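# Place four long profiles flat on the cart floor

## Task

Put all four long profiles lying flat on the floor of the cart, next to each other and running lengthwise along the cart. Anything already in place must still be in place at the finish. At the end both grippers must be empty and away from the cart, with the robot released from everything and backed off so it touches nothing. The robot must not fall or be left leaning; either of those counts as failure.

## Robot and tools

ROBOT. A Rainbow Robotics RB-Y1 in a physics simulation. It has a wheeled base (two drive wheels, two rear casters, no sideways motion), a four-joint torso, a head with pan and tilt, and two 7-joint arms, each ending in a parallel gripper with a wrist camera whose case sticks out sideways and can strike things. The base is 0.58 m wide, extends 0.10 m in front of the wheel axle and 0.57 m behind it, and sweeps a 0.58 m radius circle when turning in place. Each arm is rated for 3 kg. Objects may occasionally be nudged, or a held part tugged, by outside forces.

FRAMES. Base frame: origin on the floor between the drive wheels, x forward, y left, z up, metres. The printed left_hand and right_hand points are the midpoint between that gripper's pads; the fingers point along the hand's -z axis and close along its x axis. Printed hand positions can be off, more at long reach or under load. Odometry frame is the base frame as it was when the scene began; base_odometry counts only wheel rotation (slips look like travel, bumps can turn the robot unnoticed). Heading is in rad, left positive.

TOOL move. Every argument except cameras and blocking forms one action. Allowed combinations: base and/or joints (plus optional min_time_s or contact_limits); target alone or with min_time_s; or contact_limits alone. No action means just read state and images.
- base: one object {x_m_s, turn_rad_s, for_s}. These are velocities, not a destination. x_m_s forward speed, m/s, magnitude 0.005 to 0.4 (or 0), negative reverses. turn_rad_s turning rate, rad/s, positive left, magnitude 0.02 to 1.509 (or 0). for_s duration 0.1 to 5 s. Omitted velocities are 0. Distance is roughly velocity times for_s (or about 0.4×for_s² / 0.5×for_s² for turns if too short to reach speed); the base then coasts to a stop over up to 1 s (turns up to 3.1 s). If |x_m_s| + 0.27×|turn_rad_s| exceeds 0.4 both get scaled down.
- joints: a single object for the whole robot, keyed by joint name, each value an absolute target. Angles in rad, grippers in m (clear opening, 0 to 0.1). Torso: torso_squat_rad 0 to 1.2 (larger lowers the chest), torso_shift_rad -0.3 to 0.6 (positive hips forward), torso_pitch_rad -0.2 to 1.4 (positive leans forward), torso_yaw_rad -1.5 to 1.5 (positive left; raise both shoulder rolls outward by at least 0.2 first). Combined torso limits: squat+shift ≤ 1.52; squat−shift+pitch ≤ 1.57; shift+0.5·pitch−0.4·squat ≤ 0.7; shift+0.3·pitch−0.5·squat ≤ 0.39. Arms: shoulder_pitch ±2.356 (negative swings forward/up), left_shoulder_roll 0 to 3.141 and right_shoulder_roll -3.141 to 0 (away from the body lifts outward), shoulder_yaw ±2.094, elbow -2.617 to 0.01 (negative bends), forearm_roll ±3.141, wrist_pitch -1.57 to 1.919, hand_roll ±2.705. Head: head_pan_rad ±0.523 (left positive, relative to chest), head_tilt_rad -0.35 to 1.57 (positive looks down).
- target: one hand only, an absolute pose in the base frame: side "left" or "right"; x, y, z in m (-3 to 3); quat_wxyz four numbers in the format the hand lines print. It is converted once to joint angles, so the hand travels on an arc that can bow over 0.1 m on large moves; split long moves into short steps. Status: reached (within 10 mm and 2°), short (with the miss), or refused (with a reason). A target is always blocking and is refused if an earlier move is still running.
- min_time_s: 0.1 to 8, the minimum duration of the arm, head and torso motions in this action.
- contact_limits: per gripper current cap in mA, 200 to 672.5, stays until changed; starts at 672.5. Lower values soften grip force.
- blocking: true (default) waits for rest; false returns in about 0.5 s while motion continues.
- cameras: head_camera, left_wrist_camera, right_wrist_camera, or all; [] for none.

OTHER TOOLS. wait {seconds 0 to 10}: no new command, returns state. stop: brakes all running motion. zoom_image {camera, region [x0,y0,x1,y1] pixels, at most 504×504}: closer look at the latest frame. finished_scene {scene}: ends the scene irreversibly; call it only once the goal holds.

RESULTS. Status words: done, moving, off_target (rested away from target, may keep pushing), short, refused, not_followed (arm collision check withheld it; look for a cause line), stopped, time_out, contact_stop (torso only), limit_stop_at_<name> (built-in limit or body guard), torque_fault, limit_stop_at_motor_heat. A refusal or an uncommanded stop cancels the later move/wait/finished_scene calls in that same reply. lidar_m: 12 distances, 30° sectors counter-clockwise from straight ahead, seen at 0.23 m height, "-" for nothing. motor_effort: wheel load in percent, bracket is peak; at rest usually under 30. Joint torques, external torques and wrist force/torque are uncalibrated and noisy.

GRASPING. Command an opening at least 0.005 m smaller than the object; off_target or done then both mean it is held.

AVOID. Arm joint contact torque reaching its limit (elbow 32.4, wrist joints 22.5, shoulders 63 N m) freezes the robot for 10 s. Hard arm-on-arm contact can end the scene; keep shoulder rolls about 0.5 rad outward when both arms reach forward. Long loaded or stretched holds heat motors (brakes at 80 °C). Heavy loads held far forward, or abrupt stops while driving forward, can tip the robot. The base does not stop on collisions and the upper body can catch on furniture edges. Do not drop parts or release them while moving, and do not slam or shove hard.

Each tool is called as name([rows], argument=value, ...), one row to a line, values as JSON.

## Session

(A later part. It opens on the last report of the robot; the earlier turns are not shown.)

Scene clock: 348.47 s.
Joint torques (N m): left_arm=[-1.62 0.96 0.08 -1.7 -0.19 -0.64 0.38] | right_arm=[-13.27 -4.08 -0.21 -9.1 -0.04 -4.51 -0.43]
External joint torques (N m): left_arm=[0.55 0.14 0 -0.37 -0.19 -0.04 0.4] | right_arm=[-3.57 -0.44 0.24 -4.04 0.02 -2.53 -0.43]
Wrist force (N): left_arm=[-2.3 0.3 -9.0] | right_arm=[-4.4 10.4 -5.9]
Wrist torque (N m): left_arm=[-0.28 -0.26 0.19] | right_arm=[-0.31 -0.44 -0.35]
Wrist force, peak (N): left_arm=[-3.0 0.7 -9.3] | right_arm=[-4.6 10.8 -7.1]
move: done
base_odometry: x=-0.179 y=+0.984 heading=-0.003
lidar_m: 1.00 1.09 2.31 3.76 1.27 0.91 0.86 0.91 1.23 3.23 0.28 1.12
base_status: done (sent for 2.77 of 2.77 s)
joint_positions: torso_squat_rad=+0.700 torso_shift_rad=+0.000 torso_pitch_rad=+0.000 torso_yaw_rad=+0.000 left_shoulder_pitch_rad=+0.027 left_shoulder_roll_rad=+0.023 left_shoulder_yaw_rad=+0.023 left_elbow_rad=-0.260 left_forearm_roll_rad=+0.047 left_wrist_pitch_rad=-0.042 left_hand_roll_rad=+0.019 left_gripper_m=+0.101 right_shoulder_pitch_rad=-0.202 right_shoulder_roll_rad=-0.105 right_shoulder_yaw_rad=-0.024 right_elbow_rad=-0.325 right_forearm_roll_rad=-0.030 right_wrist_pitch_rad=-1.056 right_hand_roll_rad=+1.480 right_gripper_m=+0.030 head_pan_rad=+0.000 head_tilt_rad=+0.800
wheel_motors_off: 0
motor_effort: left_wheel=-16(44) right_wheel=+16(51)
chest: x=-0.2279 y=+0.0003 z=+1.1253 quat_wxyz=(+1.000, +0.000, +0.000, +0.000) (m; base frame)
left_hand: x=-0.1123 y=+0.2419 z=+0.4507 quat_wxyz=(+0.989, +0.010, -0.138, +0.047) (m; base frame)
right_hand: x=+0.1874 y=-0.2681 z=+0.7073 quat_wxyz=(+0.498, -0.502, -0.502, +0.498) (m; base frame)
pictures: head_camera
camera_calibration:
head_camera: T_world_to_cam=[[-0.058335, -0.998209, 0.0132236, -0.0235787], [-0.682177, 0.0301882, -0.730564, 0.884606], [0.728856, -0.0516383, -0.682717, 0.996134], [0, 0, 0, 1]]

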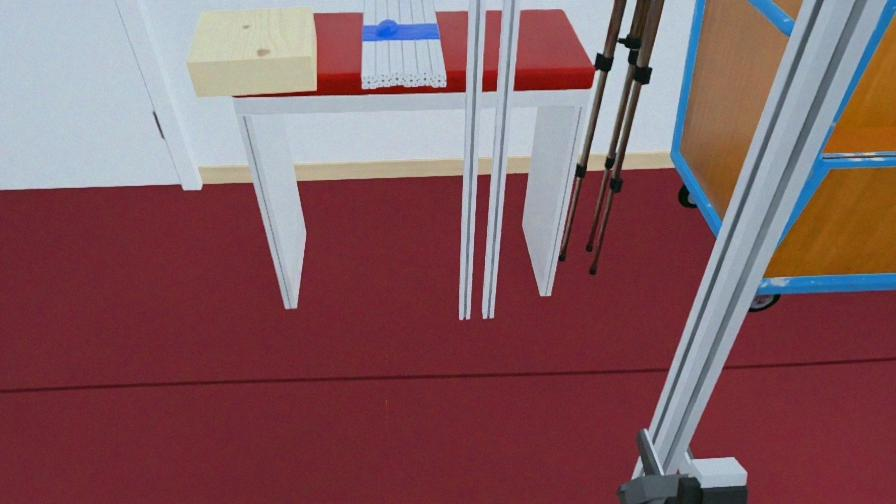

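move(base={"turn_rad_s":-0.45,"for_s":3.49}, cameras=[])

move(base={"x_m_s":0.3,"for_s":4.17}, cameras=[])

move(base={"turn_rad_s":0.45,"for_s":3.5}, joints={"torso_squat_rad":0.4}, cameras=[])

move(joints={"right_hand_roll_rad":0.0}, min_time_s=2.5, cameras=["head_camera"])

Scene clock: 357.37 s.
Joint torques (N m): left_arm=[-2.46 0.93 -0.32 -1.81 0.14 -0.45 0.08] | right_arm=[-13.23 -4.44 -0.03 -9.14 0.01 -4.39 0]
External joint torques (N m): left_arm=[-0.29 0.11 -0.4 -0.48 0.13 0.16 0.09] | right_arm=[-3.54 -0.8 0.42 -4.08 0.07 -2.41 0.01]
Wrist force (N): left_arm=[-2.6 0.3 -9.0] | right_arm=[-4.3 10.5 -6.4]
Wrist torque (N m): left_arm=[-0.27 -0.30 0.15] | right_arm=[-0.22 -0.44 -0.30]
Wrist force, peak (N): left_arm=[-2.6 0.2 -9.4] | right_arm=[-4.5 10.8 -6.5]
move: done
base_odometry: x=-0.179 y=+0.984 heading=-1.577
lidar_m: 3.16 1.25 1.11 1.00 1.09 2.30 3.81 1.27 0.92 0.87 0.29 1.23
base_status: done (sent for 3.5 of 3.5 s)
joint_positions: torso_squat_rad=+0.700 torso_shift_rad=+0.000 torso_pitch_rad=+0.000 torso_yaw_rad=+0.000 left_shoulder_pitch_rad=+0.027 left_shoulder_roll_rad=+0.023 left_shoulder_yaw_rad=+0.023 left_elbow_rad=-0.260 left_forearm_roll_rad=+0.047 left_wrist_pitch_rad=-0.042 left_hand_roll_rad=+0.019 left_gripper_m=+0.101 right_shoulder_pitch_rad=-0.202 right_shoulder_roll_rad=-0.105 right_shoulder_yaw_rad=-0.024 right_elbow_rad=-0.325 right_forearm_roll_rad=-0.030 right_wrist_pitch_rad=-1.056 right_hand_roll_rad=+1.480 right_gripper_m=+0.030 head_pan_rad=+0.000 head_tilt_rad=+0.800
wheel_motors_off: 0
motor_effort: left_wheel=+14(55) right_wheel=+9(52)
chest: x=-0.2279 y=+0.0003 z=+1.1253 quat_wxyz=(+1.000, +0.000, +0.000, +0.000) (m; base frame)
left_hand: x=-0.1123 y=+0.2419 z=+0.4507 quat_wxyz=(+0.989, +0.010, -0.138, +0.047) (m; base frame)
right_hand: x=+0.1874 y=-0.2681 z=+0.7073 quat_wxyz=(+0.498, -0.502, -0.502, +0.498) (m; base frame)
pictures: none

Scene clock: 362.60 s.
Joint torques (N m): left_arm=[-1.77 0.63 -0.7 -1.39 -0.29 -0.58 0.12] | right_arm=[-12.26 -4.43 -0.39 -8.61 -0.07 -4.9 -0.04]
External joint torques (N m): left_arm=[0.39 -0.19 -0.77 -0.06 -0.29 0.03 0.14] | right_arm=[-2.57 -0.8 0.06 -3.56 -0.01 -2.91 -0.04]
Wrist force (N): left_arm=[-2.4 0.4 -9.0] | right_arm=[-4.4 10.6 -6.2]
Wrist torque (N m): left_arm=[-0.30 -0.25 0.17] | right_arm=[-0.31 -0.44 -0.36]
Wrist force, peak (N): left_arm=[-2.7 0.1 -9.4] | right_arm=[-4.5 11.1 -7.0]
move: done
base_odometry: x=-0.187 y=-0.266 heading=-1.577
lidar_m: 3.03 2.47 0.91 0.87 0.91 1.44 3.73 1.24 0.89 0.83 0.27 1.17
base_status: done (sent for 4.17 of 4.17 s)
joint_positions: torso_squat_rad=+0.700 torso_shift_rad=+0.000 torso_pitch_rad=+0.000 torso_yaw_rad=+0.000 left_shoulder_pitch_rad=+0.027 left_shoulder_roll_rad=+0.023 left_shoulder_yaw_rad=+0.023 left_elbow_rad=-0.260 left_forearm_roll_rad=+0.047 left_wrist_pitch_rad=-0.042 left_hand_roll_rad=+0.019 left_gripper_m=+0.101 right_shoulder_pitch_rad=-0.203 right_shoulder_roll_rad=-0.105 right_shoulder_yaw_rad=-0.024 right_elbow_rad=-0.325 right_forearm_roll_rad=-0.030 right_wrist_pitch_rad=-1.056 right_hand_roll_rad=+1.480 right_gripper_m=+0.030 head_pan_rad=+0.000 head_tilt_rad=+0.800
wheel_motors_off: 0
motor_effort: left_wheel=+1(54) right_wheel=-7(51)
chest: x=-0.2278 y=+0.0003 z=+1.1253 quat_wxyz=(+1.000, +0.000, +0.000, +0.000) (m; base frame)
left_hand: x=-0.1121 y=+0.2419 z=+0.4507 quat_wxyz=(+0.989, +0.010, -0.138, +0.047) (m; base frame)
right_hand: x=+0.1876 y=-0.2681 z=+0.7073 quat_wxyz=(+0.498, -0.502, -0.502, +0.498) (m; base frame)
pictures: none

Scene clock: 367.43 s.
Joint torques (N m): left_arm=[-2.23 0.64 -0.44 -1.59 -0.02 -0.44 0.34] | right_arm=[-13.18 -3.93 -0.07 -9.24 0.08 -4.42 -0.32]
External joint torques (N m): left_arm=[-0.07 -0.19 -0.52 -0.25 -0.02 0.17 0.36] | right_arm=[-3.49 -0.3 0.38 -4.19 0.14 -2.45 -0.31]
Wrist force (N): left_arm=[-2.8 0.7 -8.6] | right_arm=[-4.5 10.3 -6.5]
Wrist torque (N m): left_arm=[-0.35 -0.34 0.22] | right_arm=[-0.27 -0.48 -0.34]
Wrist force, peak (N): left_arm=[-2.7 0.9 -9.4] | right_arm=[-5.0 11.3 -5.7]
move: done
base_odometry: x=-0.187 y=-0.266 heading=-0.003
lidar_m: 0.87 0.90 1.43 3.56 1.24 0.88 0.83 0.87 1.19 3.14 2.47 0.90
base_status: done (sent for 3.5 of 3.5 s)
joint_positions: torso_squat_rad=+0.400 torso_shift_rad=+0.000 torso_pitch_rad=+0.000 torso_yaw_rad=+0.000 left_shoulder_pitch_rad=+0.027 left_shoulder_roll_rad=+0.023 left_shoulder_yaw_rad=+0.023 left_elbow_rad=-0.260 left_forearm_roll_rad=+0.047 left_wrist_pitch_rad=-0.042 left_hand_roll_rad=+0.019 left_gripper_m=+0.101 right_shoulder_pitch_rad=-0.202 right_shoulder_roll_rad=-0.105 right_shoulder_yaw_rad=-0.024 right_elbow_rad=-0.325 right_forearm_roll_rad=-0.030 right_wrist_pitch_rad=-1.056 right_hand_roll_rad=+1.480 right_gripper_m=+0.030 head_pan_rad=+0.000 head_tilt_rad=+0.800
joint_status: all done
wheel_motors_off: 0
motor_effort: left_wheel=+7(47) right_wheel=+14(40)
chest: x=-0.2278 y=+0.0003 z=+1.2347 quat_wxyz=(+1.000, +0.000, +0.000, +0.000) (m; base frame)
left_hand: x=-0.1121 y=+0.2419 z=+0.5601 quat_wxyz=(+0.989, +0.010, -0.138, +0.047) (m; base frame)
right_hand: x=+0.1874 y=-0.2681 z=+0.8166 quat_wxyz=(+0.499, -0.502, -0.502, +0.498) (m; base frame)
pictures: none

Scene clock: 370.23 s.
Joint torques (N m): left_arm=[-1.86 0.71 0.12 -1.64 0.06 -0.44 -0.1] | right_arm=[-13.3 -3.84 -0.06 -8.96 -0.03 -4.32 -0.41]
External joint torques (N m): left_arm=[0.3 -0.11 0.04 -0.31 0.06 0.17 -0.09] | right_arm=[-3.61 -0.15 0.38 -3.9 0.01 -2.34 -0.46]
Wrist force (N): left_arm=[-2.7 0.8 -9.0] | right_arm=[-19.9 -3.1 -6.6]
Wrist torque (N m): left_arm=[-0.36 -0.31 0.23] | right_arm=[-0.03 -0.77 -0.05]
Wrist force, peak (N): left_arm=[-2.7 0.1 -9.4] | right_arm=[-20.1 -3.4 -6.4]
move: done
base_odometry: x=-0.187 y=-0.266 heading=-0.003
lidar_m: 0.85 0.91 1.44 3.59 1.21 0.88 0.83 0.87 1.19 3.14 2.46 0.92
joint_positions: torso_squat_rad=+0.400 torso_shift_rad=+0.000 torso_pitch_rad=+0.000 torso_yaw_rad=+0.000 left_shoulder_pitch_rad=+0.027 left_shoulder_roll_rad=+0.023 left_shoulder_yaw_rad=+0.023 left_elbow_rad=-0.260 left_forearm_roll_rad=+0.047 left_wrist_pitch_rad=-0.042 left_hand_roll_rad=+0.019 left_gripper_m=+0.101 right_shoulder_pitch_rad=-0.202 right_shoulder_roll_rad=-0.105 right_shoulder_yaw_rad=-0.024 right_elbow_rad=-0.325 right_forearm_roll_rad=-0.030 right_wrist_pitch_rad=-1.056 right_hand_roll_rad=+0.000 right_gripper_m=+0.030 head_pan_rad=+0.000 head_tilt_rad=+0.800
joint_status: all done
wheel_motors_off: 0
motor_effort: left_wheel=+7(8) right_wheel=+14(17)
chest: x=-0.2278 y=+0.0003 z=+1.2347 quat_wxyz=(+1.000, +0.000, +0.000, +0.000) (m; base frame)
left_hand: x=-0.1121 y=+0.2419 z=+0.5601 quat_wxyz=(+0.989, +0.010, -0.138, +0.047) (m; base frame)
right_hand: x=+0.1874 y=-0.2681 z=+0.8166 quat_wxyz=(+0.704, -0.032, -0.709, +0.032) (m; base frame)
pictures: head_camera
camera_calibration:
head_camera: T_world_to_cam=[[-0.0583327, -0.99821, 0.0131658, -0.0249805], [-0.682295, 0.0302372, -0.730451, 0.964377], [0.728746, -0.0515921, -0.682838, 1.07086], [0, 0, 0, 1]]

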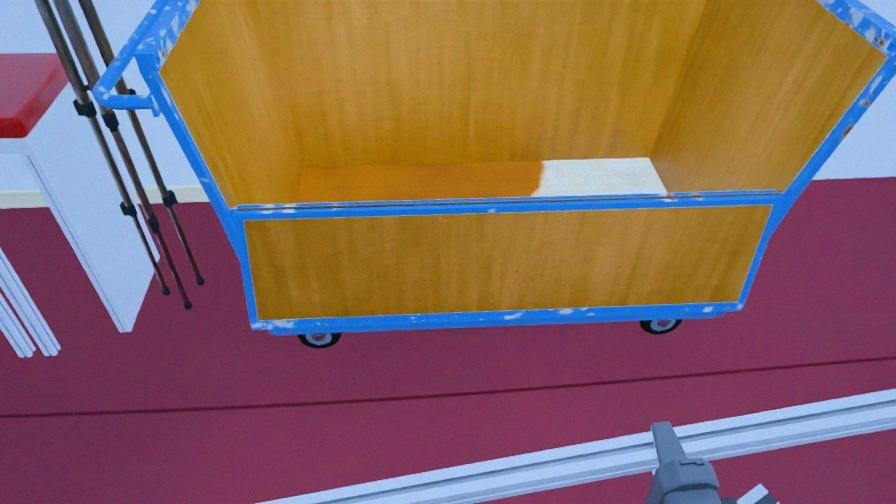

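move(target={"side":"right","x":0.28,"y":-0.265,"z":0.85,"quat_wxyz":[1,0,0,0]}, min_time_s=2, cameras=[])

move(joints={"torso_pitch_rad":0.4}, cameras=[])

move(target={"side":"right","x":0.30,"y":-0.28,"z":0.80,"quat_wxyz":[1,0,0,0.006]}, cameras=[])

move(base={"x_m_s":0.2,"for_s":3.0}, cameras=["head_camera","right_wrist_camera"])

move(joints={"head_pan_rad":-0.52}, cameras=["head_camera"])

Scene clock: 377.20 s.
Joint torques (N m): left_arm=[-1.92 1.27 0.38 -1.74 -0.21 -0.6 0.4] | right_arm=[-25.22 -10.81 0.28 -9.84 0.23 -0.68 -0.22]
External joint torques (N m): left_arm=[0.25 0.45 0.31 -0.41 -0.22 0.01 0.41] | right_arm=[-2.17 -2.13 0.9 -2.54 -0.03 -0.39 -0.22]
Wrist force (N): left_arm=[-2.4 0.3 -8.7] | right_arm=[-6.6 -4.6 -21.7]
Wrist torque (N m): left_arm=[-0.30 -0.29 0.22] | right_arm=[-0.15 -0.49 -0.26]
Wrist force, peak (N): left_arm=[-3.2 0.5 -9.3] | right_arm=[-7.3 -4.2 -22.7]
move: short
base_odometry: x=-0.187 y=-0.266 heading=-0.003
lidar_m: 0.87 0.90 1.42 3.58 1.23 0.87 0.83 0.88 1.18 3.13 2.44 0.92
joint_positions: torso_squat_rad=+0.400 torso_shift_rad=+0.000 torso_pitch_rad=+0.000 torso_yaw_rad=+0.000 left_shoulder_pitch_rad=+0.027 left_shoulder_roll_rad=+0.023 left_shoulder_yaw_rad=+0.023 left_elbow_rad=-0.260 left_forearm_roll_rad=+0.047 left_wrist_pitch_rad=-0.042 left_hand_roll_rad=+0.019 left_gripper_m=+0.101 right_shoulder_pitch_rad=-0.984 right_shoulder_roll_rad=-0.281 right_shoulder_yaw_rad=+0.071 right_elbow_rad=-0.267 right_forearm_roll_rad=-0.384 right_wrist_pitch_rad=+1.120 right_hand_roll_rad=+0.027 right_gripper_m=+0.030 head_pan_rad=+0.000 head_tilt_rad=+0.800
joint_status: all done
wheel_motors_off: 0
motor_effort: left_wheel=+7(9) right_wheel=+19(21)
chest: x=-0.2279 y=+0.0003 z=+1.2347 quat_wxyz=(+1.000, +0.000, +0.000, +0.000) (m; base frame)
left_hand: x=-0.1122 y=+0.2419 z=+0.5601 quat_wxyz=(+0.989, +0.010, -0.138, +0.047) (m; base frame)
right_hand: x=+0.2787 y=-0.2648 z=+0.8499 quat_wxyz=(+0.998, -0.005, -0.060, +0.000) (m; base frame)
right_hand_status: short (checked arc, as near as the solve gets, planned for 2.0 s): 1 mm and 7.0 deg off. The place is met; only the turn is off.
pictures: none

Scene clock: 379.33 s.
Joint torques (N m): left_arm=[8.01 0.26 0.36 2.3 -0.16 0.23 0.19] | right_arm=[-18.42 -9.23 0.98 -6.49 0.14 1.02 -0.28]
External joint torques (N m): left_arm=[0 -0.59 0.2 -0.36 -0.17 0.1 0.18] | right_arm=[-3.02 -1.96 1.46 -2.02 -0.08 0.53 -0.27]
Wrist force (N): left_arm=[-0.3 0.3 -9.1] | right_arm=[-0.8 -4.7 -21.1]
Wrist torque (N m): left_arm=[-0.31 -0.18 0.20] | right_arm=[-0.22 -0.39 -0.39]
Wrist force, peak (N): left_arm=[-0.1 0.4 -9.8] | right_arm=[-5.2 -4.6 -21.9]
move: done
base_odometry: x=-0.187 y=-0.266 heading=-0.003
lidar_m: 0.87 0.91 1.42 3.59 1.22 0.88 0.82 0.86 1.19 3.13 2.46 0.91
joint_positions: torso_squat_rad=+0.400 torso_shift_rad=+0.000 torso_pitch_rad=+0.400 torso_yaw_rad=+0.000 left_shoulder_pitch_rad=+0.027 left_shoulder_roll_rad=+0.023 left_shoulder_yaw_rad=+0.023 left_elbow_rad=-0.260 left_forearm_roll_rad=+0.047 left_wrist_pitch_rad=-0.042 left_hand_roll_rad=+0.019 left_gripper_m=+0.101 right_shoulder_pitch_rad=-0.984 right_shoulder_roll_rad=-0.281 right_shoulder_yaw_rad=+0.071 right_elbow_rad=-0.267 right_forearm_roll_rad=-0.384 right_wrist_pitch_rad=+1.120 right_hand_roll_rad=+0.027 right_gripper_m=+0.030 head_pan_rad=+0.000 head_tilt_rad=+0.800
joint_status: all done
wheel_motors_off: 0
motor_effort: left_wheel=+6(8) right_wheel=+19(22)
chest: x=-0.1074 y=+0.0003 z=+1.2102 quat_wxyz=(+0.980, +0.000, +0.199, +0.000) (m; base frame)
left_hand: x=-0.2635 y=+0.2419 z=+0.5438 quat_wxyz=(+0.997, +0.019, +0.061, +0.044) (m; base frame)
right_hand: x=+0.2095 y=-0.2649 z=+0.6586 quat_wxyz=(+0.990, -0.005, +0.139, +0.001) (m; base frame)
pictures: none

Scene clock: 381.53 s.
Joint torques (N m): left_arm=[8.57 0.94 -0.4 2.23 -0.16 0.36 0.2] | right_arm=[-17.87 -10.2 -4.03 -11.26 0.04 -0.37 -0.22]
External joint torques (N m): left_arm=[0.56 0.09 -0.57 -0.44 -0.17 0.23 0.19] | right_arm=[-3.22 -1.28 -0.47 -3.24 -0.21 -0.33 -0.22]
Wrist force (N): left_arm=[0.0 0.4 -9.4] | right_arm=[-5.0 -4.8 -21.5]
Wrist torque (N m): left_arm=[-0.35 -0.14 0.18] | right_arm=[-0.28 -0.53 -0.34]
Wrist force, peak (N): left_arm=[-0.4 0.7 -9.7] | right_arm=[-8.0 -7.8 -22.2]
move: done
base_odometry: x=-0.187 y=-0.266 heading=-0.003
lidar_m: 0.87 0.91 1.44 3.59 1.21 0.87 0.84 0.87 1.19 3.12 2.46 0.91
joint_positions: torso_squat_rad=+0.400 torso_shift_rad=+0.000 torso_pitch_rad=+0.400 torso_yaw_rad=+0.000 left_shoulder_pitch_rad=+0.027 left_shoulder_roll_rad=+0.023 left_shoulder_yaw_rad=+0.023 left_elbow_rad=-0.260 left_forearm_roll_rad=+0.047 left_wrist_pitch_rad=-0.042 left_hand_roll_rad=+0.019 left_gripper_m=+0.101 right_shoulder_pitch_rad=-0.708 right_shoulder_roll_rad=-0.421 right_shoulder_yaw_rad=-0.002 right_elbow_rad=-1.325 right_forearm_roll_rad=-0.392 right_wrist_pitch_rad=+1.620 right_hand_roll_rad=-0.123 right_gripper_m=+0.030 head_pan_rad=+0.000 head_tilt_rad=+0.800
joint_status: all done
wheel_motors_off: 0
motor_effort: left_wheel=+5(7) right_wheel=+21(22)
chest: x=-0.1074 y=+0.0003 z=+1.2102 quat_wxyz=(+0.980, +0.000, +0.199, +0.000) (m; base frame)
left_hand: x=-0.2634 y=+0.2419 z=+0.5438 quat_wxyz=(+0.997, +0.019, +0.061, +0.044) (m; base frame)
right_hand: x=+0.2993 y=-0.2798 z=+0.8003 quat_wxyz=(+1.000, +0.001, +0.002, +0.006) (m; base frame)
right_hand_status: reached (checked arc, planned for 1.4 s): 1 mm and 0.3 deg off.
pictures: none

Scene clock: 385.57 s.
Joint torques (N m): left_arm=[8.97 1.01 -0.46 2.39 -0.19 0.13 0.12] | right_arm=[-17.11 -10.31 -4.25 -10.96 0.23 -0.06 -0.27]
External joint torques (N m): left_arm=[0.95 0.17 -0.62 -0.28 -0.19 0 0.12] | right_arm=[-2.46 -1.39 -0.69 -2.94 -0.02 -0.02 -0.27]
Wrist force (N): left_arm=[0.0 0.2 -9.4] | right_arm=[-4.8 -4.6 -21.6]
Wrist torque (N m): left_arm=[-0.31 -0.15 0.20] | right_arm=[-0.28 -0.51 -0.34]
Wrist force, peak (N): left_arm=[-0.2 0.4 -9.9] | right_arm=[-5.5 -4.8 -21.9]
move: done
base_odometry: x=+0.413 y=-0.267 heading=-0.002
lidar_m: 0.27 0.28 0.41 4.06 2.09 1.51 1.42 1.48 2.02 4.69 0.42 0.30
base_status: done (sent for 3 of 3 s)
joint_positions: torso_squat_rad=+0.400 torso_shift_rad=+0.000 torso_pitch_rad=+0.400 torso_yaw_rad=+0.000 left_shoulder_pitch_rad=+0.027 left_shoulder_roll_rad=+0.023 left_shoulder_yaw_rad=+0.023 left_elbow_rad=-0.260 left_forearm_roll_rad=+0.047 left_wrist_pitch_rad=-0.042 left_hand_roll_rad=+0.019 left_gripper_m=+0.101 right_shoulder_pitch_rad=-0.709 right_shoulder_roll_rad=-0.421 right_shoulder_yaw_rad=-0.002 right_elbow_rad=-1.325 right_forearm_roll_rad=-0.392 right_wrist_pitch_rad=+1.619 right_hand_roll_rad=-0.123 right_gripper_m=+0.030 head_pan_rad=+0.000 head_tilt_rad=+0.800
wheel_motors_off: 0
motor_effort: left_wheel=+9(43) right_wheel=-7(50)
chest: x=-0.1073 y=+0.0003 z=+1.2102 quat_wxyz=(+0.980, +0.000, +0.199, +0.000) (m; base frame)
left_hand: x=-0.2634 y=+0.2419 z=+0.5438 quat_wxyz=(+0.997, +0.019, +0.061, +0.044) (m; base frame)
right_hand: x=+0.2994 y=-0.2798 z=+0.8003 quat_wxyz=(+1.000, +0.001, +0.002, +0.006) (m; base frame)
pictures: head_camera, right_wrist_camera
camera_calibration:
head_camera: T_world_to_cam=[[-0.0486274, -0.998209, 0.0348552, -0.0428271], [-0.912871, 0.0302543, -0.407126, 0.612686], [0.405342, -0.0516158, -0.912707, 1.20983], [0, 0, 0, 1]]
right_wrist_camera: T_world_to_cam=[[-0.999982, 0.00549583, -0.00243407, 0.304529], [0.00380531, 0.892311, 0.451405, -0.0825133], [0.00465279, 0.451387, -0.892316, 0.91306], [0, 0, 0, 1]]

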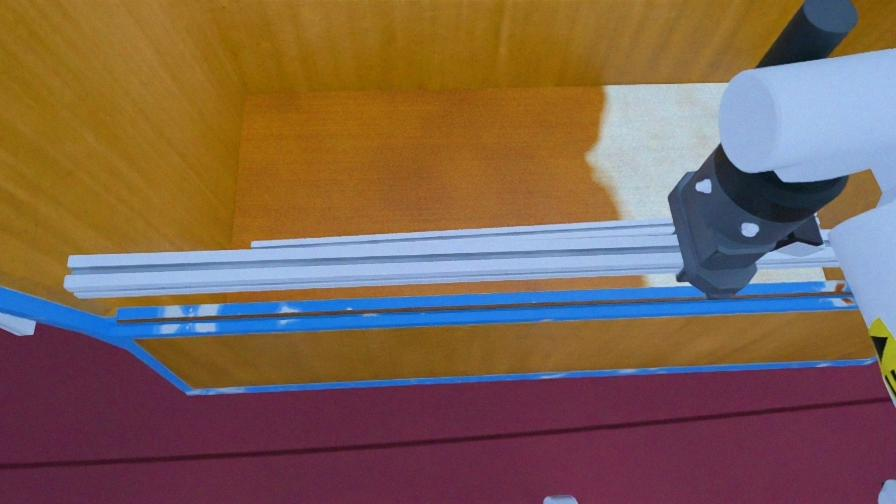

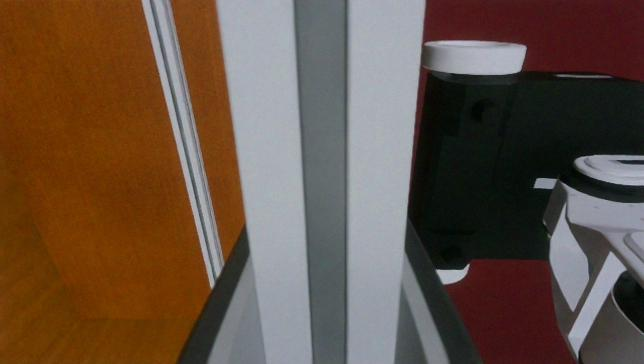

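Scene clock: 386.57 s.
Joint torques (N m): left_arm=[9.51 0.44 -0.81 2.16 0.06 0.3 0.21] | right_arm=[-17.09 -10.51 -3.52 -11.29 0.04 0.03 -0.35]
External joint torques (N m): left_arm=[1.5 -0.41 -0.97 -0.51 0.05 0.18 0.2] | right_arm=[-2.45 -1.58 0.04 -3.27 -0.2 0.07 -0.35]
Wrist force (N): left_arm=[-0.4 0.7 -9.3] | right_arm=[-4.9 -4.4 -21.3]
Wrist torque (N m): left_arm=[-0.36 -0.19 0.19] | right_arm=[-0.26 -0.51 -0.33]
Wrist force, peak (N): left_arm=[-0.4 0.2 -9.8] | right_arm=[-4.9 -4.6 -21.8]
move: done
base_odometry: x=+0.413 y=-0.267 heading=-0.002
lidar_m: 0.26 0.29 0.41 4.05 2.09 1.51 1.42 1.50 2.01 4.70 0.42 0.26
joint_positions: torso_squat_rad=+0.400 torso_shift_rad=+0.000 torso_pitch_rad=+0.400 torso_yaw_rad=+0.000 left_shoulder_pitch_rad=+0.027 left_shoulder_roll_rad=+0.023 left_shoulder_yaw_rad=+0.023 left_elbow_rad=-0.260 left_forearm_roll_rad=+0.047 left_wrist_pitch_rad=-0.042 left_hand_roll_rad=+0.019 left_gripper_m=+0.101 right_shoulder_pitch_rad=-0.709 right_shoulder_roll_rad=-0.421 right_shoulder_yaw_rad=-0.002 right_elbow_rad=-1.325 right_forearm_roll_rad=-0.392 right_wrist_pitch_rad=+1.619 right_hand_roll_rad=-0.123 right_gripper_m=+0.030 head_pan_rad=-0.520 head_tilt_rad=+0.800
joint_status: all done
wheel_motors_off: 0
motor_effort: left_wheel=+9(10) right_wheel=-9(9)
chest: x=-0.1073 y=+0.0003 z=+1.2102 quat_wxyz=(+0.980, +0.000, +0.199, +0.000) (m; base frame)
left_hand: x=-0.2634 y=+0.2419 z=+0.5438 quat_wxyz=(+0.997, +0.019, +0.061, +0.044) (m; base frame)
right_hand: x=+0.2994 y=-0.2798 z=+0.8003 quat_wxyz=(+1.000, +0.001, +0.002, +0.006) (m; base frame)
pictures: head_camera
camera_calibration:
head_camera: T_world_to_cam=[[-0.498299, -0.837295, 0.225022, -0.31054], [-0.815877, 0.365037, -0.448434, 0.670676], [0.293331, -0.407044, -0.865027, 1.14288], [0, 0, 0, 1]]

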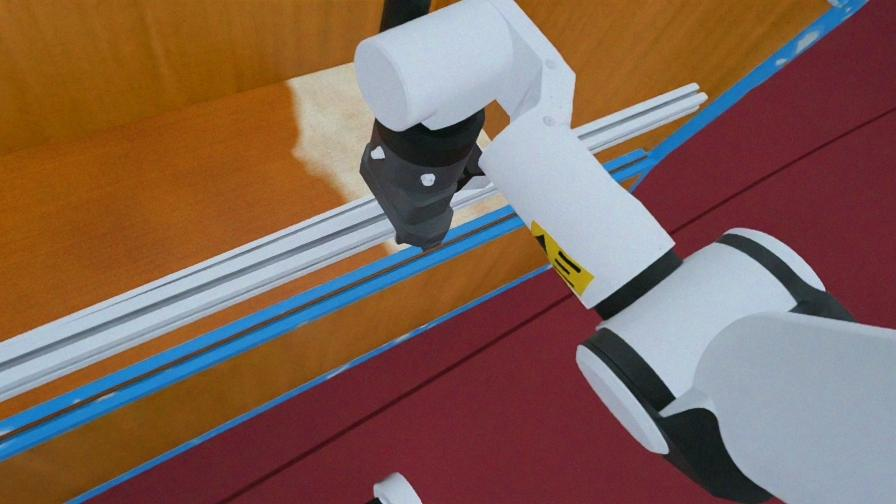

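move(target={"side":"right","x":0.37,"y":-0.28,"z":0.80,"quat_wxyz":[1,0,0,0.006]}, cameras=[])

move(base={"x_m_s":0.1,"for_s":0.68}, joints={"head_pan_rad":0,"torso_shift_rad":0.25,"torso_squat_rad":0.6}, cameras=["head_camera"])

move(joints={"torso_pitch_rad":0.8}, min_time_s=2, cameras=["head_camera","right_wrist_camera"])

Scene clock: 391.33 s.
Joint torques (N m): left_arm=[8.94 0.61 -0.14 2.34 -0.01 0.28 0.12] | right_arm=[-21.52 -11.45 -3.24 -10.36 0.03 -0.03 -0.25]
External joint torques (N m): left_arm=[0.93 -0.24 -0.3 -0.32 -0.01 0.16 0.11] | right_arm=[-2.09 -1.42 -1.03 -2.65 -0.22 0.02 -0.25]
Wrist force (N): left_arm=[-0.1 0.1 -9.3] | right_arm=[-4.8 -4.5 -22.2]
Wrist torque (N m): left_arm=[-0.30 -0.17 0.19] | right_arm=[-0.23 -0.51 -0.17]
Wrist force, peak (N): left_arm=[-0.4 0.3 -9.9] | right_arm=[-7.7 -5.2 -23.2]
move: done
base_odometry: x=+0.413 y=-0.267 heading=-0.002
lidar_m: 0.27 0.29 0.40 4.07 2.09 1.50 1.43 1.48 2.03 4.68 0.40 0.30
joint_positions: torso_squat_rad=+0.400 torso_shift_rad=+0.000 torso_pitch_rad=+0.400 torso_yaw_rad=+0.000 left_shoulder_pitch_rad=+0.027 left_shoulder_roll_rad=+0.023 left_shoulder_yaw_rad=+0.023 left_elbow_rad=-0.260 left_forearm_roll_rad=+0.047 left_wrist_pitch_rad=-0.042 left_hand_roll_rad=+0.019 left_gripper_m=+0.101 right_shoulder_pitch_rad=-1.048 right_shoulder_roll_rad=-0.422 right_shoulder_yaw_rad=-0.005 right_elbow_rad=-0.772 right_forearm_roll_rad=-0.381 right_wrist_pitch_rad=+1.425 right_hand_roll_rad=-0.021 right_gripper_m=+0.030 head_pan_rad=-0.520 head_tilt_rad=+0.800
joint_status: all done
wheel_motors_off: 0
motor_effort: left_wheel=+9(10) right_wheel=-10(11)
chest: x=-0.1073 y=+0.0003 z=+1.2102 quat_wxyz=(+0.980, +0.000, +0.199, +0.000) (m; base frame)
left_hand: x=-0.2634 y=+0.2419 z=+0.5438 quat_wxyz=(+0.997, +0.019, +0.061, +0.044) (m; base frame)
right_hand: x=+0.3694 y=-0.2800 z=+0.7997 quat_wxyz=(+1.000, +0.000, +0.000, +0.006) (m; base frame)
right_hand_status: reached (checked arc, planned for 0.9 s): 1 mm and 0.0 deg off.
pictures: none

Scene clock: 393.83 s.
Joint torques (N m): left_arm=[9.25 0.49 -0.46 2.39 0 0.26 0.35] | right_arm=[-21.91 -11.3 -2.94 -10.71 0.08 -0.11 -0.2]
External joint torques (N m): left_arm=[1.22 -0.35 -0.62 -0.29 0 0.14 0.34] | right_arm=[-2.49 -1.28 -0.72 -3 -0.17 -0.06 -0.2]
Wrist force (N): left_arm=[-0.1 0.2 -9.3] | right_arm=[-5.1 -4.4 -21.8]
Wrist torque (N m): left_arm=[-0.31 -0.18 0.16] | right_arm=[-0.24 -0.53 -0.35]
Wrist force, peak (N): left_arm=[-0.6 0.1 -9.6] | right_arm=[-6.3 -4.4 -22.4]
move: done
base_odometry: x=+0.480 y=-0.267 heading=-0.001
lidar_m: 0.21 0.22 0.30 1.62 2.18 1.57 1.50 1.56 2.11 4.43 0.31 0.21
base_status: done (sent for 0.67 of 0.67 s)
joint_positions: torso_squat_rad=+0.600 torso_shift_rad=+0.250 torso_pitch_rad=+0.401 torso_yaw_rad=+0.000 left_shoulder_pitch_rad=+0.027 left_shoulder_roll_rad=+0.023 left_shoulder_yaw_rad=+0.023 left_elbow_rad=-0.260 left_forearm_roll_rad=+0.047 left_wrist_pitch_rad=-0.042 left_hand_roll_rad=+0.019 left_gripper_m=+0.101 right_shoulder_pitch_rad=-1.048 right_shoulder_roll_rad=-0.422 right_shoulder_yaw_rad=-0.005 right_elbow_rad=-0.772 right_forearm_roll_rad=-0.381 right_wrist_pitch_rad=+1.425 right_hand_roll_rad=-0.021 right_gripper_m=+0.030 head_pan_rad=+0.000 head_tilt_rad=+0.800
joint_status: all done
wheel_motors_off: 0
motor_effort: left_wheel=+4(40) right_wheel=-8(23)
chest: x=+0.0357 y=+0.0003 z=+1.1252 quat_wxyz=(+0.980, +0.000, +0.199, +0.000) (m; base frame)
left_hand: x=-0.1205 y=+0.2419 z=+0.4588 quat_wxyz=(+0.997, +0.019, +0.061, +0.044) (m; base frame)
right_hand: x=+0.5123 y=-0.2800 z=+0.7144 quat_wxyz=(+1.000, +0.000, +0.000, +0.006) (m; base frame)
pictures: head_camera
camera_calibration:
head_camera: T_world_to_cam=[[-0.0486074, -0.998208, 0.0348922, -0.0329418], [-0.912988, 0.0302358, -0.406864, 0.708377], [0.40508, -0.0516327, -0.912822, 1.07439], [0, 0, 0, 1]]

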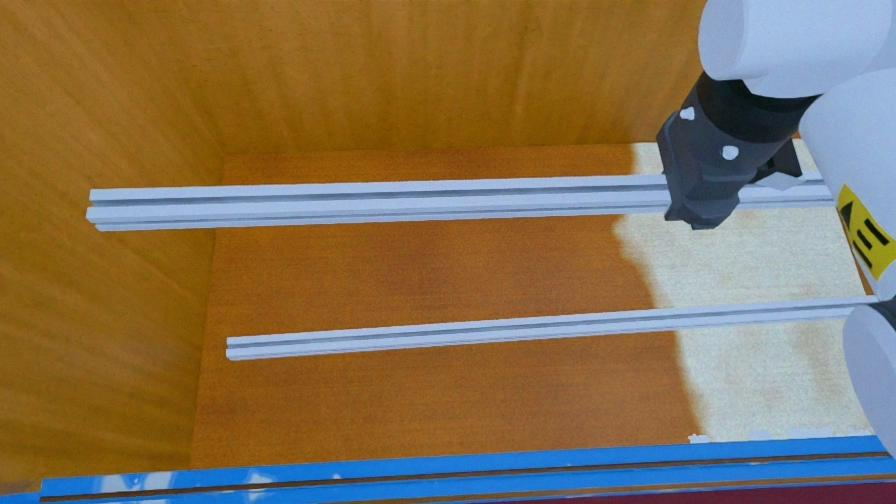

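Scene clock: 396.13 s.
Joint torques (N m): left_arm=[18.41 0.27 -0.38 5.72 -0.16 1.04 0.17] | right_arm=[-13.54 -9.81 -1.99 -7.82 0.13 1.59 -0.22]
External joint torques (N m): left_arm=[1.48 -0.47 -0.6 -0.53 -0.16 0.2 0.15] | right_arm=[-2.64 -1.58 -0.22 -2.37 -0.06 0.87 -0.2]
Wrist force (N): left_arm=[1.8 -0.3 -8.3] | right_arm=[1.0 -4.7 -20.6]
Wrist torque (N m): left_arm=[-0.23 -0.09 0.13] | right_arm=[-0.20 -0.42 -0.47]
Wrist force, peak (N): left_arm=[-0.2 0.3 -9.5] | right_arm=[-3.1 -4.7 -22.3]
move: done
base_odometry: x=+0.480 y=-0.267 heading=-0.001
lidar_m: 0.21 0.22 0.31 1.62 2.20 1.59 1.49 1.57 2.10 4.43 0.31 0.22
joint_positions: torso_squat_rad=+0.600 torso_shift_rad=+0.250 torso_pitch_rad=+0.800 torso_yaw_rad=+0.000 left_shoulder_pitch_rad=+0.027 left_shoulder_roll_rad=+0.023 left_shoulder_yaw_rad=+0.023 left_elbow_rad=-0.260 left_forearm_roll_rad=+0.047 left_wrist_pitch_rad=-0.042 left_hand_roll_rad=+0.019 left_gripper_m=+0.101 right_shoulder_pitch_rad=-1.048 right_shoulder_roll_rad=-0.422 right_shoulder_yaw_rad=-0.005 right_elbow_rad=-0.772 right_forearm_roll_rad=-0.381 right_wrist_pitch_rad=+1.425 right_hand_roll_rad=-0.021 right_gripper_m=+0.030 head_pan_rad=+0.000 head_tilt_rad=+0.800
joint_status: all done
wheel_motors_off: 0
motor_effort: left_wheel=+4(5) right_wheel=-7(9)
chest: x=+0.1370 y=+0.0003 z=+1.0558 quat_wxyz=(+0.921, +0.000, +0.390, +0.000) (m; base frame)
left_hand: x=-0.2662 y=+0.2419 z=+0.5027 quat_wxyz=(+0.965, +0.027, +0.258, +0.039) (m; base frame)
right_hand: x=+0.4164 y=-0.2800 z=+0.4920 quat_wxyz=(+0.980, +0.001, +0.199, +0.006) (m; base frame)
pictures: head_camera, right_wrist_camera
camera_calibration:
head_camera: T_world_to_cam=[[-0.0312417, -0.998207, 0.0510622, -0.045054], [-0.999349, 0.0302747, -0.0196027, 0.375611], [0.0180216, -0.0516414, -0.998503, 1.11349], [0, 0, 0, 1]]
right_wrist_camera: T_world_to_cam=[[-0.923745, 0.00605455, 0.382961, 0.199556], [0.177223, 0.893155, 0.41336, 0.00312792], [-0.339541, 0.449709, -0.82612, 0.747813], [0, 0, 0, 1]]

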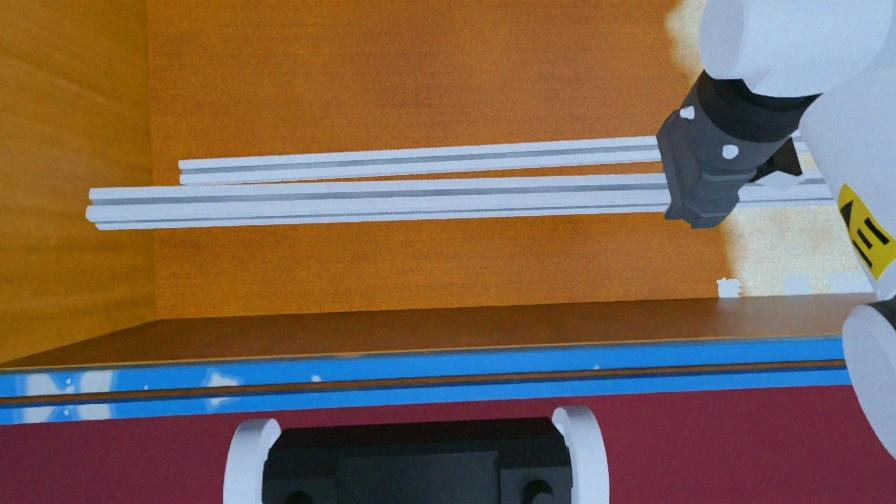

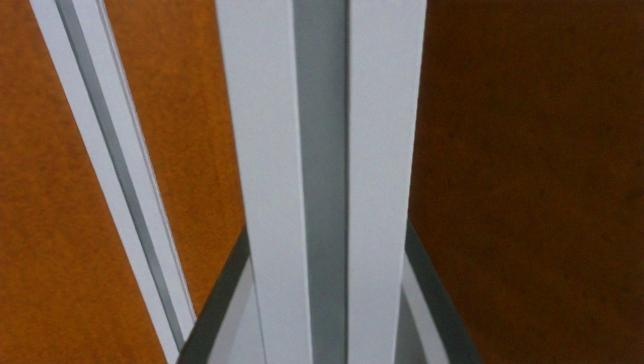

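move(target={"side":"right","x":0.443,"y":-0.2795,"z":0.40,"quat_wxyz":[1,0,0,0.008]}, min_time_s=2, cameras=["head_camera","right_wrist_camera"])

Scene clock: 406.37 s.
Joint torques (N m): left_arm=[18.05 0.73 0.13 5.53 0.03 1.04 0.17] | right_arm=[-12.04 -6.6 -1.22 -4.89 0.31 -0.27 0.11]
External joint torques (N m): left_arm=[1.13 -0.01 -0.09 -0.71 0.02 0.2 0.15] | right_arm=[-2.44 0.15 -0.8 -1.48 0.17 -0.06 0.1]
Wrist force (N): left_arm=[1.6 -0.1 -8.2] | right_arm=[-5.9 -4.6 -21.8]
Wrist torque (N m): left_arm=[-0.27 -0.13 0.12] | right_arm=[-0.01 -0.54 -0.29]
Wrist force, peak (N): left_arm=[2.0 -0.2 -9.1] | right_arm=[-5.3 -4.7 -22.4]
move: short
base_odometry: x=+0.480 y=-0.267 heading=-0.001
lidar_m: 0.20 0.21 0.30 1.61 2.18 1.57 1.49 1.55 2.11 4.42 0.31 0.21
joint_positions: torso_squat_rad=+0.600 torso_shift_rad=+0.250 torso_pitch_rad=+0.800 torso_yaw_rad=+0.000 left_shoulder_pitch_rad=+0.027 left_shoulder_roll_rad=+0.023 left_shoulder_yaw_rad=+0.023 left_elbow_rad=-0.260 left_forearm_roll_rad=+0.047 left_wrist_pitch_rad=-0.042 left_hand_roll_rad=+0.019 left_gripper_m=+0.101 right_shoulder_pitch_rad=-1.103 right_shoulder_roll_rad=-0.330 right_shoulder_yaw_rad=-0.062 right_elbow_rad=-0.267 right_forearm_roll_rad=-0.360 right_wrist_pitch_rad=+0.506 right_hand_roll_rad=+0.121 right_gripper_m=+0.030 head_pan_rad=+0.000 head_tilt_rad=+0.800
joint_status: all done
wheel_motors_off: 0
motor_effort: left_wheel=+5(5) right_wheel=-6(9)
chest: x=+0.1370 y=+0.0003 z=+1.0558 quat_wxyz=(+0.921, +0.000, +0.390, +0.000) (m; base frame)
left_hand: x=-0.2662 y=+0.2419 z=+0.5027 quat_wxyz=(+0.965, +0.027, +0.258, +0.039) (m; base frame)
right_hand: x=+0.4418 y=-0.2795 z=+0.4013 quat_wxyz=(+0.999, -0.010, -0.038, +0.008) (m; base frame)
right_hand_status: short (checked arc, as near as the solve gets, planned for 2.0 s): 2 mm and 4.4 deg off. The place is met; only the turn is off.
pictures: head_camera, right_wrist_camera
camera_calibration:
head_camera: T_world_to_cam=[[-0.0312411, -0.998207, 0.0510614, -0.0450533], [-0.999349, 0.0302741, -0.0196038, 0.375612], [0.0180228, -0.0516407, -0.998503, 1.11349], [0, 0, 0, 1]]
right_wrist_camera: T_world_to_cam=[[-0.996642, 0.00111425, -0.0818804, 0.47513], [-0.0344834, 0.901217, 0.431993, 0.123991], [0.0742733, 0.433366, -0.898152, 0.522811], [0, 0, 0, 1]]

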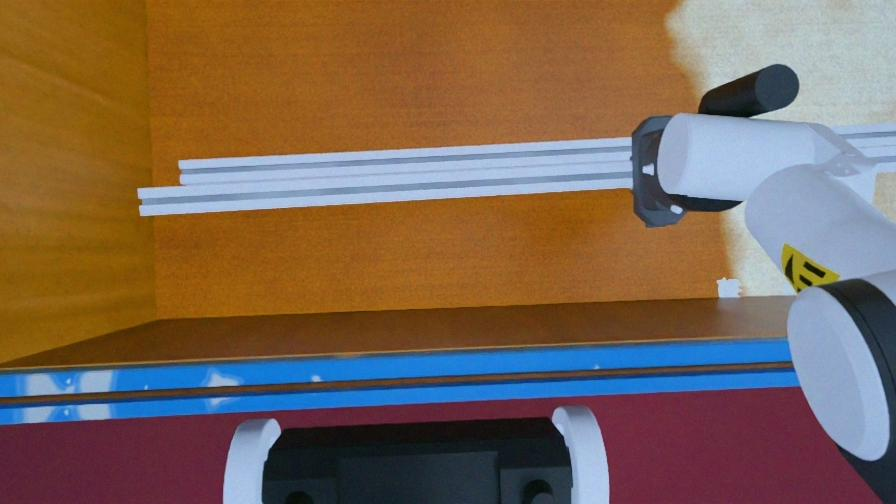

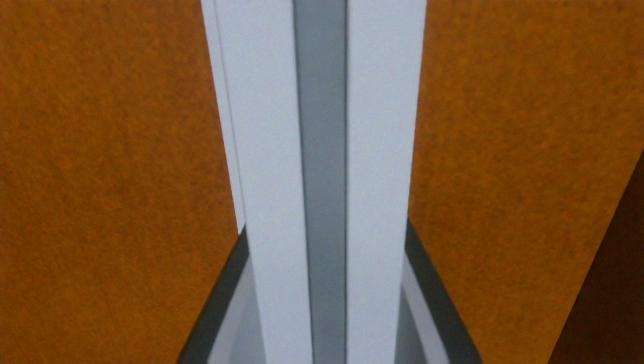

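move(joints={"torso_squat_rad":0.72}, min_time_s=1.5, cameras=[])

move(target={"side":"right","x":0.426,"y":-0.2795,"z":0.35,"quat_wxyz":[1,0,0,0.008]}, min_time_s=1, cameras=["head_camera","right_wrist_camera"])

Scene clock: 412.03 s.
Joint torques (N m): left_arm=[17.91 0.7 -0.15 5.82 0 0.91 0.22] | right_arm=[-12.56 -7.51 -1.13 -4.93 0.48 -0.39 -0.15]
External joint torques (N m): left_arm=[0.98 -0.04 -0.37 -0.43 0 0.08 0.2] | right_arm=[-2.95 -0.76 -0.71 -1.53 0.34 -0.18 -0.15]
Wrist force (N): left_arm=[2.3 -0.4 -8.7] | right_arm=[-6.2 -4.4 -21.8]
Wrist torque (N m): left_arm=[-0.24 -0.02 0.14] | right_arm=[-0.15 -0.58 -0.30]
Wrist force, peak (N): left_arm=[2.0 0.2 -9.2] | right_arm=[-6.2 -4.5 -22.3]
move: done
base_odometry: x=+0.480 y=-0.267 heading=-0.001
lidar_m: 0.20 0.21 0.30 1.61 2.19 1.57 1.50 1.56 2.11 4.42 0.29 0.22
joint_positions: torso_squat_rad=+0.720 torso_shift_rad=+0.250 torso_pitch_rad=+0.800 torso_yaw_rad=+0.000 left_shoulder_pitch_rad=+0.027 left_shoulder_roll_rad=+0.023 left_shoulder_yaw_rad=+0.023 left_elbow_rad=-0.260 left_forearm_roll_rad=+0.047 left_wrist_pitch_rad=-0.042 left_hand_roll_rad=+0.019 left_gripper_m=+0.101 right_shoulder_pitch_rad=-1.103 right_shoulder_roll_rad=-0.330 right_shoulder_yaw_rad=-0.062 right_elbow_rad=-0.267 right_forearm_roll_rad=-0.360 right_wrist_pitch_rad=+0.506 right_hand_roll_rad=+0.121 right_gripper_m=+0.030 head_pan_rad=+0.000 head_tilt_rad=+0.800
joint_status: all done
wheel_motors_off: 0
motor_effort: left_wheel=+5(6) right_wheel=-6(9)
chest: x=+0.1243 y=+0.0003 z=+1.0060 quat_wxyz=(+0.921, +0.000, +0.389, +0.000) (m; base frame)
left_hand: x=-0.2789 y=+0.2419 z=+0.4529 quat_wxyz=(+0.965, +0.027, +0.258, +0.039) (m; base frame)
right_hand: x=+0.4290 y=-0.2795 z=+0.3515 quat_wxyz=(+0.999, -0.010, -0.038, +0.008) (m; base frame)
pictures: none

Scene clock: 413.37 s.
Joint torques (N m): left_arm=[17.99 0.4 0.15 5.33 0.04 0.76 0.25] | right_arm=[-10.4 -9.54 -1.54 -5.21 -0.19 -0.2 -0.07]
External joint torques (N m): left_arm=[1.06 -0.33 -0.07 -0.91 0.03 -0.08 0.23] | right_arm=[-0.84 -2.79 -1.13 -1.83 -0.33 -0.02 -0.06]
Wrist force (N): left_arm=[2.1 -0.1 -8.5] | right_arm=[-6.0 -4.5 -21.9]
Wrist torque (N m): left_arm=[-0.28 -0.06 0.14] | right_arm=[-0.11 -0.59 -0.31]
Wrist force, peak (N): left_arm=[2.2 0.0 -9.0] | right_arm=[-5.9 -4.6 -22.3]
move: short
base_odometry: x=+0.480 y=-0.267 heading=-0.001
lidar_m: 0.20 0.21 0.30 1.60 2.18 1.57 1.49 1.54 2.10 4.41 0.31 0.21
joint_positions: torso_squat_rad=+0.720 torso_shift_rad=+0.250 torso_pitch_rad=+0.800 torso_yaw_rad=+0.000 left_shoulder_pitch_rad=+0.027 left_shoulder_roll_rad=+0.023 left_shoulder_yaw_rad=+0.023 left_elbow_rad=-0.260 left_forearm_roll_rad=+0.047 left_wrist_pitch_rad=-0.042 left_hand_roll_rad=+0.019 left_gripper_m=+0.101 right_shoulder_pitch_rad=-1.102 right_shoulder_roll_rad=-0.330 right_shoulder_yaw_rad=-0.068 right_elbow_rad=-0.267 right_forearm_roll_rad=-0.363 right_wrist_pitch_rad=+0.523 right_hand_roll_rad=+0.129 right_gripper_m=+0.030 head_pan_rad=+0.000 head_tilt_rad=+0.800
joint_status: all done
wheel_motors_off: 0
motor_effort: left_wheel=+5(6) right_wheel=-7(8)
chest: x=+0.1243 y=+0.0003 z=+1.0060 quat_wxyz=(+0.921, +0.000, +0.389, +0.000) (m; base frame)
left_hand: x=-0.2789 y=+0.2419 z=+0.4529 quat_wxyz=(+0.965, +0.027, +0.258, +0.039) (m; base frame)
right_hand: x=+0.4250 y=-0.2790 z=+0.3512 quat_wxyz=(+1.000, -0.007, -0.029, +0.008) (m; base frame)
right_hand_status: short (checked arc, as near as the solve gets, planned for 1.0 s): 2 mm and 3.5 deg off. The place is met; only the turn is off.
pictures: head_camera, right_wrist_camera
camera_calibration:
head_camera: T_world_to_cam=[[-0.0312459, -0.998207, 0.0510585, -0.0429098], [-0.999347, 0.0302739, -0.0196996, 0.361954], [0.0181185, -0.0516407, -0.998501, 1.06395], [0, 0, 0, 1]]
right_wrist_camera: T_world_to_cam=[[-0.997858, 0.00113006, -0.0654007, 0.449065], [-0.0275837, 0.899329, 0.436402, 0.13963], [0.0593099, 0.437271, -0.897372, 0.486021], [0, 0, 0, 1]]

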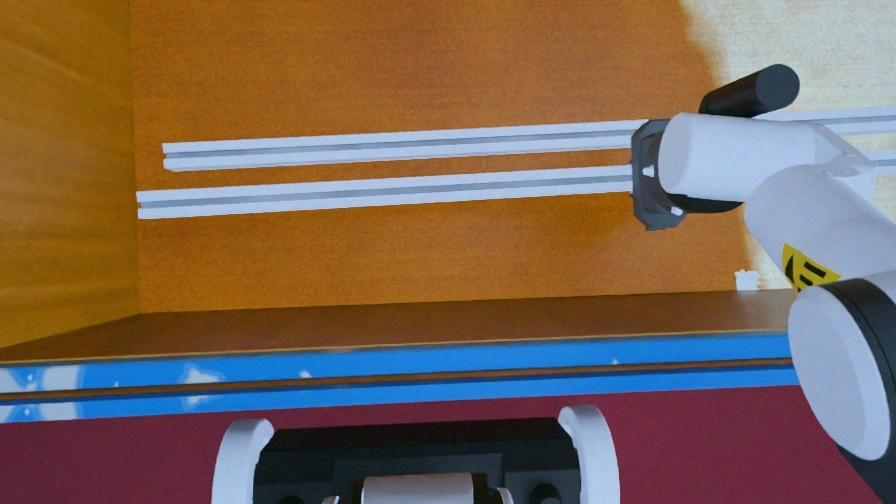

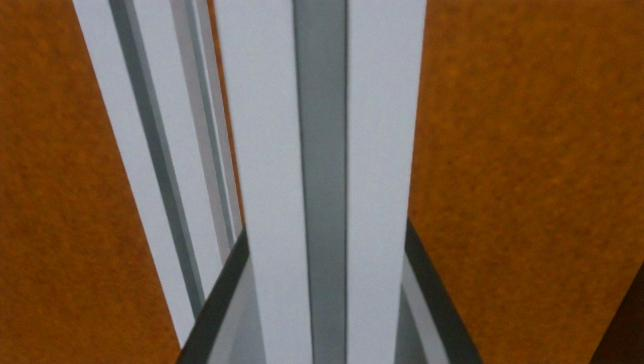

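move(target={"side":"right","x":0.432,"y":-0.2795,"z":0.345,"quat_wxyz":[1,0,0,0.008]}, min_time_s=1, cameras=[])

move(joints={"torso_squat_rad":0.78}, min_time_s=1.5, cameras=["head_camera","right_wrist_camera"])

Scene clock: 418.13 s.
Joint torques (N m): left_arm=[17.91 0.36 0.07 5.32 -0.03 0.7 0.31] | right_arm=[-9.98 -6.51 -1.32 -4.79 0.46 -0.8 -0.66]
External joint torques (N m): left_arm=[0.99 -0.38 -0.15 -0.93 -0.03 -0.14 0.29] | right_arm=[-0.81 -0.06 -0.92 -1.43 0.31 -0.47 -0.66]
Wrist force (N): left_arm=[2.0 -0.4 -8.5] | right_arm=[-7.2 -4.5 -22.1]
Wrist torque (N m): left_arm=[-0.27 -0.06 0.15] | right_arm=[-0.10 -0.59 -0.26]
Wrist force, peak (N): left_arm=[2.3 -0.1 -9.1] | right_arm=[-6.8 -4.3 -22.3]
move: short
base_odometry: x=+0.480 y=-0.267 heading=-0.001
lidar_m: 0.20 0.21 0.30 1.63 2.17 1.57 1.50 1.56 2.12 4.39 0.32 0.23
joint_positions: torso_squat_rad=+0.720 torso_shift_rad=+0.250 torso_pitch_rad=+0.800 torso_yaw_rad=+0.000 left_shoulder_pitch_rad=+0.027 left_shoulder_roll_rad=+0.023 left_shoulder_yaw_rad=+0.023 left_elbow_rad=-0.260 left_forearm_roll_rad=+0.047 left_wrist_pitch_rad=-0.042 left_hand_roll_rad=+0.019 left_gripper_m=+0.101 right_shoulder_pitch_rad=-1.081 right_shoulder_roll_rad=-0.315 right_shoulder_yaw_rad=-0.071 right_elbow_rad=-0.267 right_forearm_roll_rad=-0.324 right_wrist_pitch_rad=+0.421 right_hand_roll_rad=+0.099 right_gripper_m=+0.030 head_pan_rad=+0.000 head_tilt_rad=+0.800
joint_status: all done
wheel_motors_off: 0
motor_effort: left_wheel=+5(6) right_wheel=-9(9)
chest: x=+0.1243 y=+0.0003 z=+1.0060 quat_wxyz=(+0.921, +0.000, +0.389, +0.000) (m; base frame)
left_hand: x=-0.2789 y=+0.2419 z=+0.4529 quat_wxyz=(+0.965, +0.027, +0.258, +0.039) (m; base frame)
right_hand: x=+0.4308 y=-0.2795 z=+0.3471 quat_wxyz=(+0.998, -0.017, -0.067, +0.008) (m; base frame)
right_hand_status: short (checked arc, as near as the solve gets, planned for 1.0 s): 2 mm and 8.0 deg off. The place is met; only the turn is off.
pictures: none

Scene clock: 419.93 s.
Joint torques (N m): left_arm=[18.12 0.84 0.01 5.47 -0.06 1.31 0.29] | right_arm=[-10.39 -5.79 -1.17 -5.04 0.52 -0.81 -0.68]
External joint torques (N m): left_arm=[1.2 0.1 -0.21 -0.77 -0.06 0.47 0.26] | right_arm=[-1.22 0.66 -0.78 -1.68 0.37 -0.48 -0.69]
Wrist force (N): left_arm=[1.7 -0.1 -8.8] | right_arm=[-7.0 -4.2 -21.8]
Wrist torque (N m): left_arm=[-0.29 -0.10 0.15] | right_arm=[-0.16 -0.53 -0.31]
Wrist force, peak (N): left_arm=[1.8 -0.2 -9.0] | right_arm=[-7.2 -4.2 -22.2]
move: done
base_odometry: x=+0.480 y=-0.267 heading=-0.001
lidar_m: 0.20 0.22 0.30 1.62 2.18 1.56 1.50 1.55 2.10 4.40 0.32 0.21
joint_positions: torso_squat_rad=+0.780 torso_shift_rad=+0.250 torso_pitch_rad=+0.800 torso_yaw_rad=+0.000 left_shoulder_pitch_rad=+0.027 left_shoulder_roll_rad=+0.023 left_shoulder_yaw_rad=+0.023 left_elbow_rad=-0.260 left_forearm_roll_rad=+0.047 left_wrist_pitch_rad=-0.042 left_hand_roll_rad=+0.019 left_gripper_m=+0.101 right_shoulder_pitch_rad=-1.081 right_shoulder_roll_rad=-0.315 right_shoulder_yaw_rad=-0.071 right_elbow_rad=-0.267 right_forearm_roll_rad=-0.324 right_wrist_pitch_rad=+0.421 right_hand_roll_rad=+0.099 right_gripper_m=+0.030 head_pan_rad=+0.000 head_tilt_rad=+0.800
joint_status: all done
wheel_motors_off: 0
motor_effort: left_wheel=+5(6) right_wheel=-7(9)
chest: x=+0.1172 y=+0.0003 z=+0.9782 quat_wxyz=(+0.921, +0.000, +0.389, +0.000) (m; base frame)
left_hand: x=-0.2860 y=+0.2419 z=+0.4251 quat_wxyz=(+0.965, +0.027, +0.258, +0.039) (m; base frame)
right_hand: x=+0.4237 y=-0.2795 z=+0.3194 quat_wxyz=(+0.998, -0.017, -0.067, +0.008) (m; base frame)
pictures: head_camera, right_wrist_camera
camera_calibration:
head_camera: T_world_to_cam=[[-0.0312468, -0.998207, 0.0510579, -0.0417178], [-0.999347, 0.0302739, -0.0197186, 0.35434], [0.0181375, -0.0516407, -0.998501, 1.03639], [0, 0, 0, 1]]
right_wrist_camera: T_world_to_cam=[[-0.989943, -0.000641201, -0.141467, 0.466097], [-0.0601074, 0.907146, 0.416502, 0.176184], [0.128064, 0.420816, -0.898061, 0.424248], [0, 0, 0, 1]]

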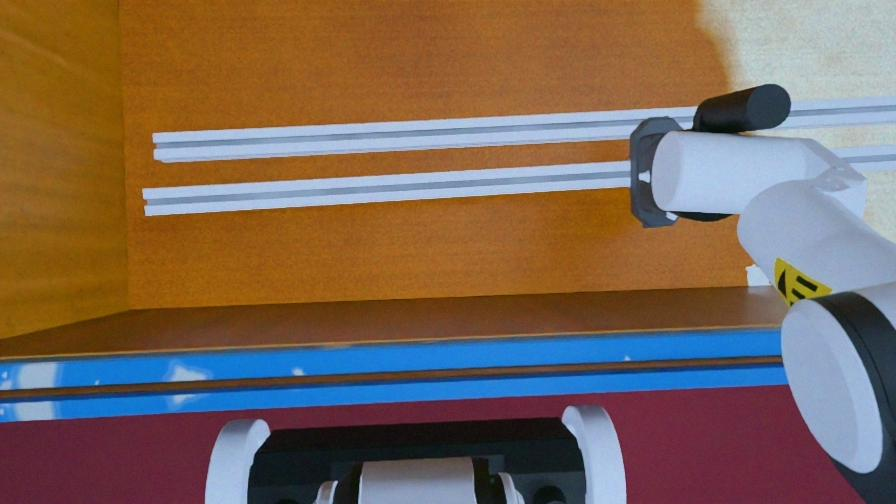

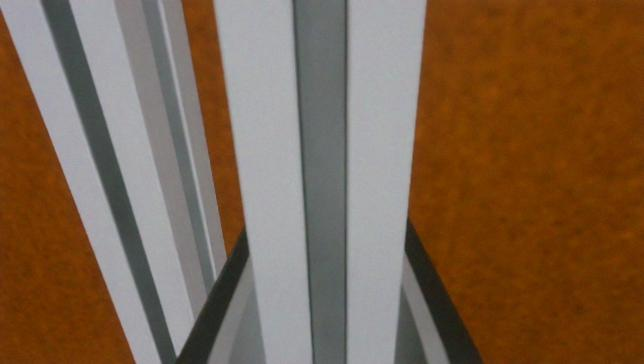

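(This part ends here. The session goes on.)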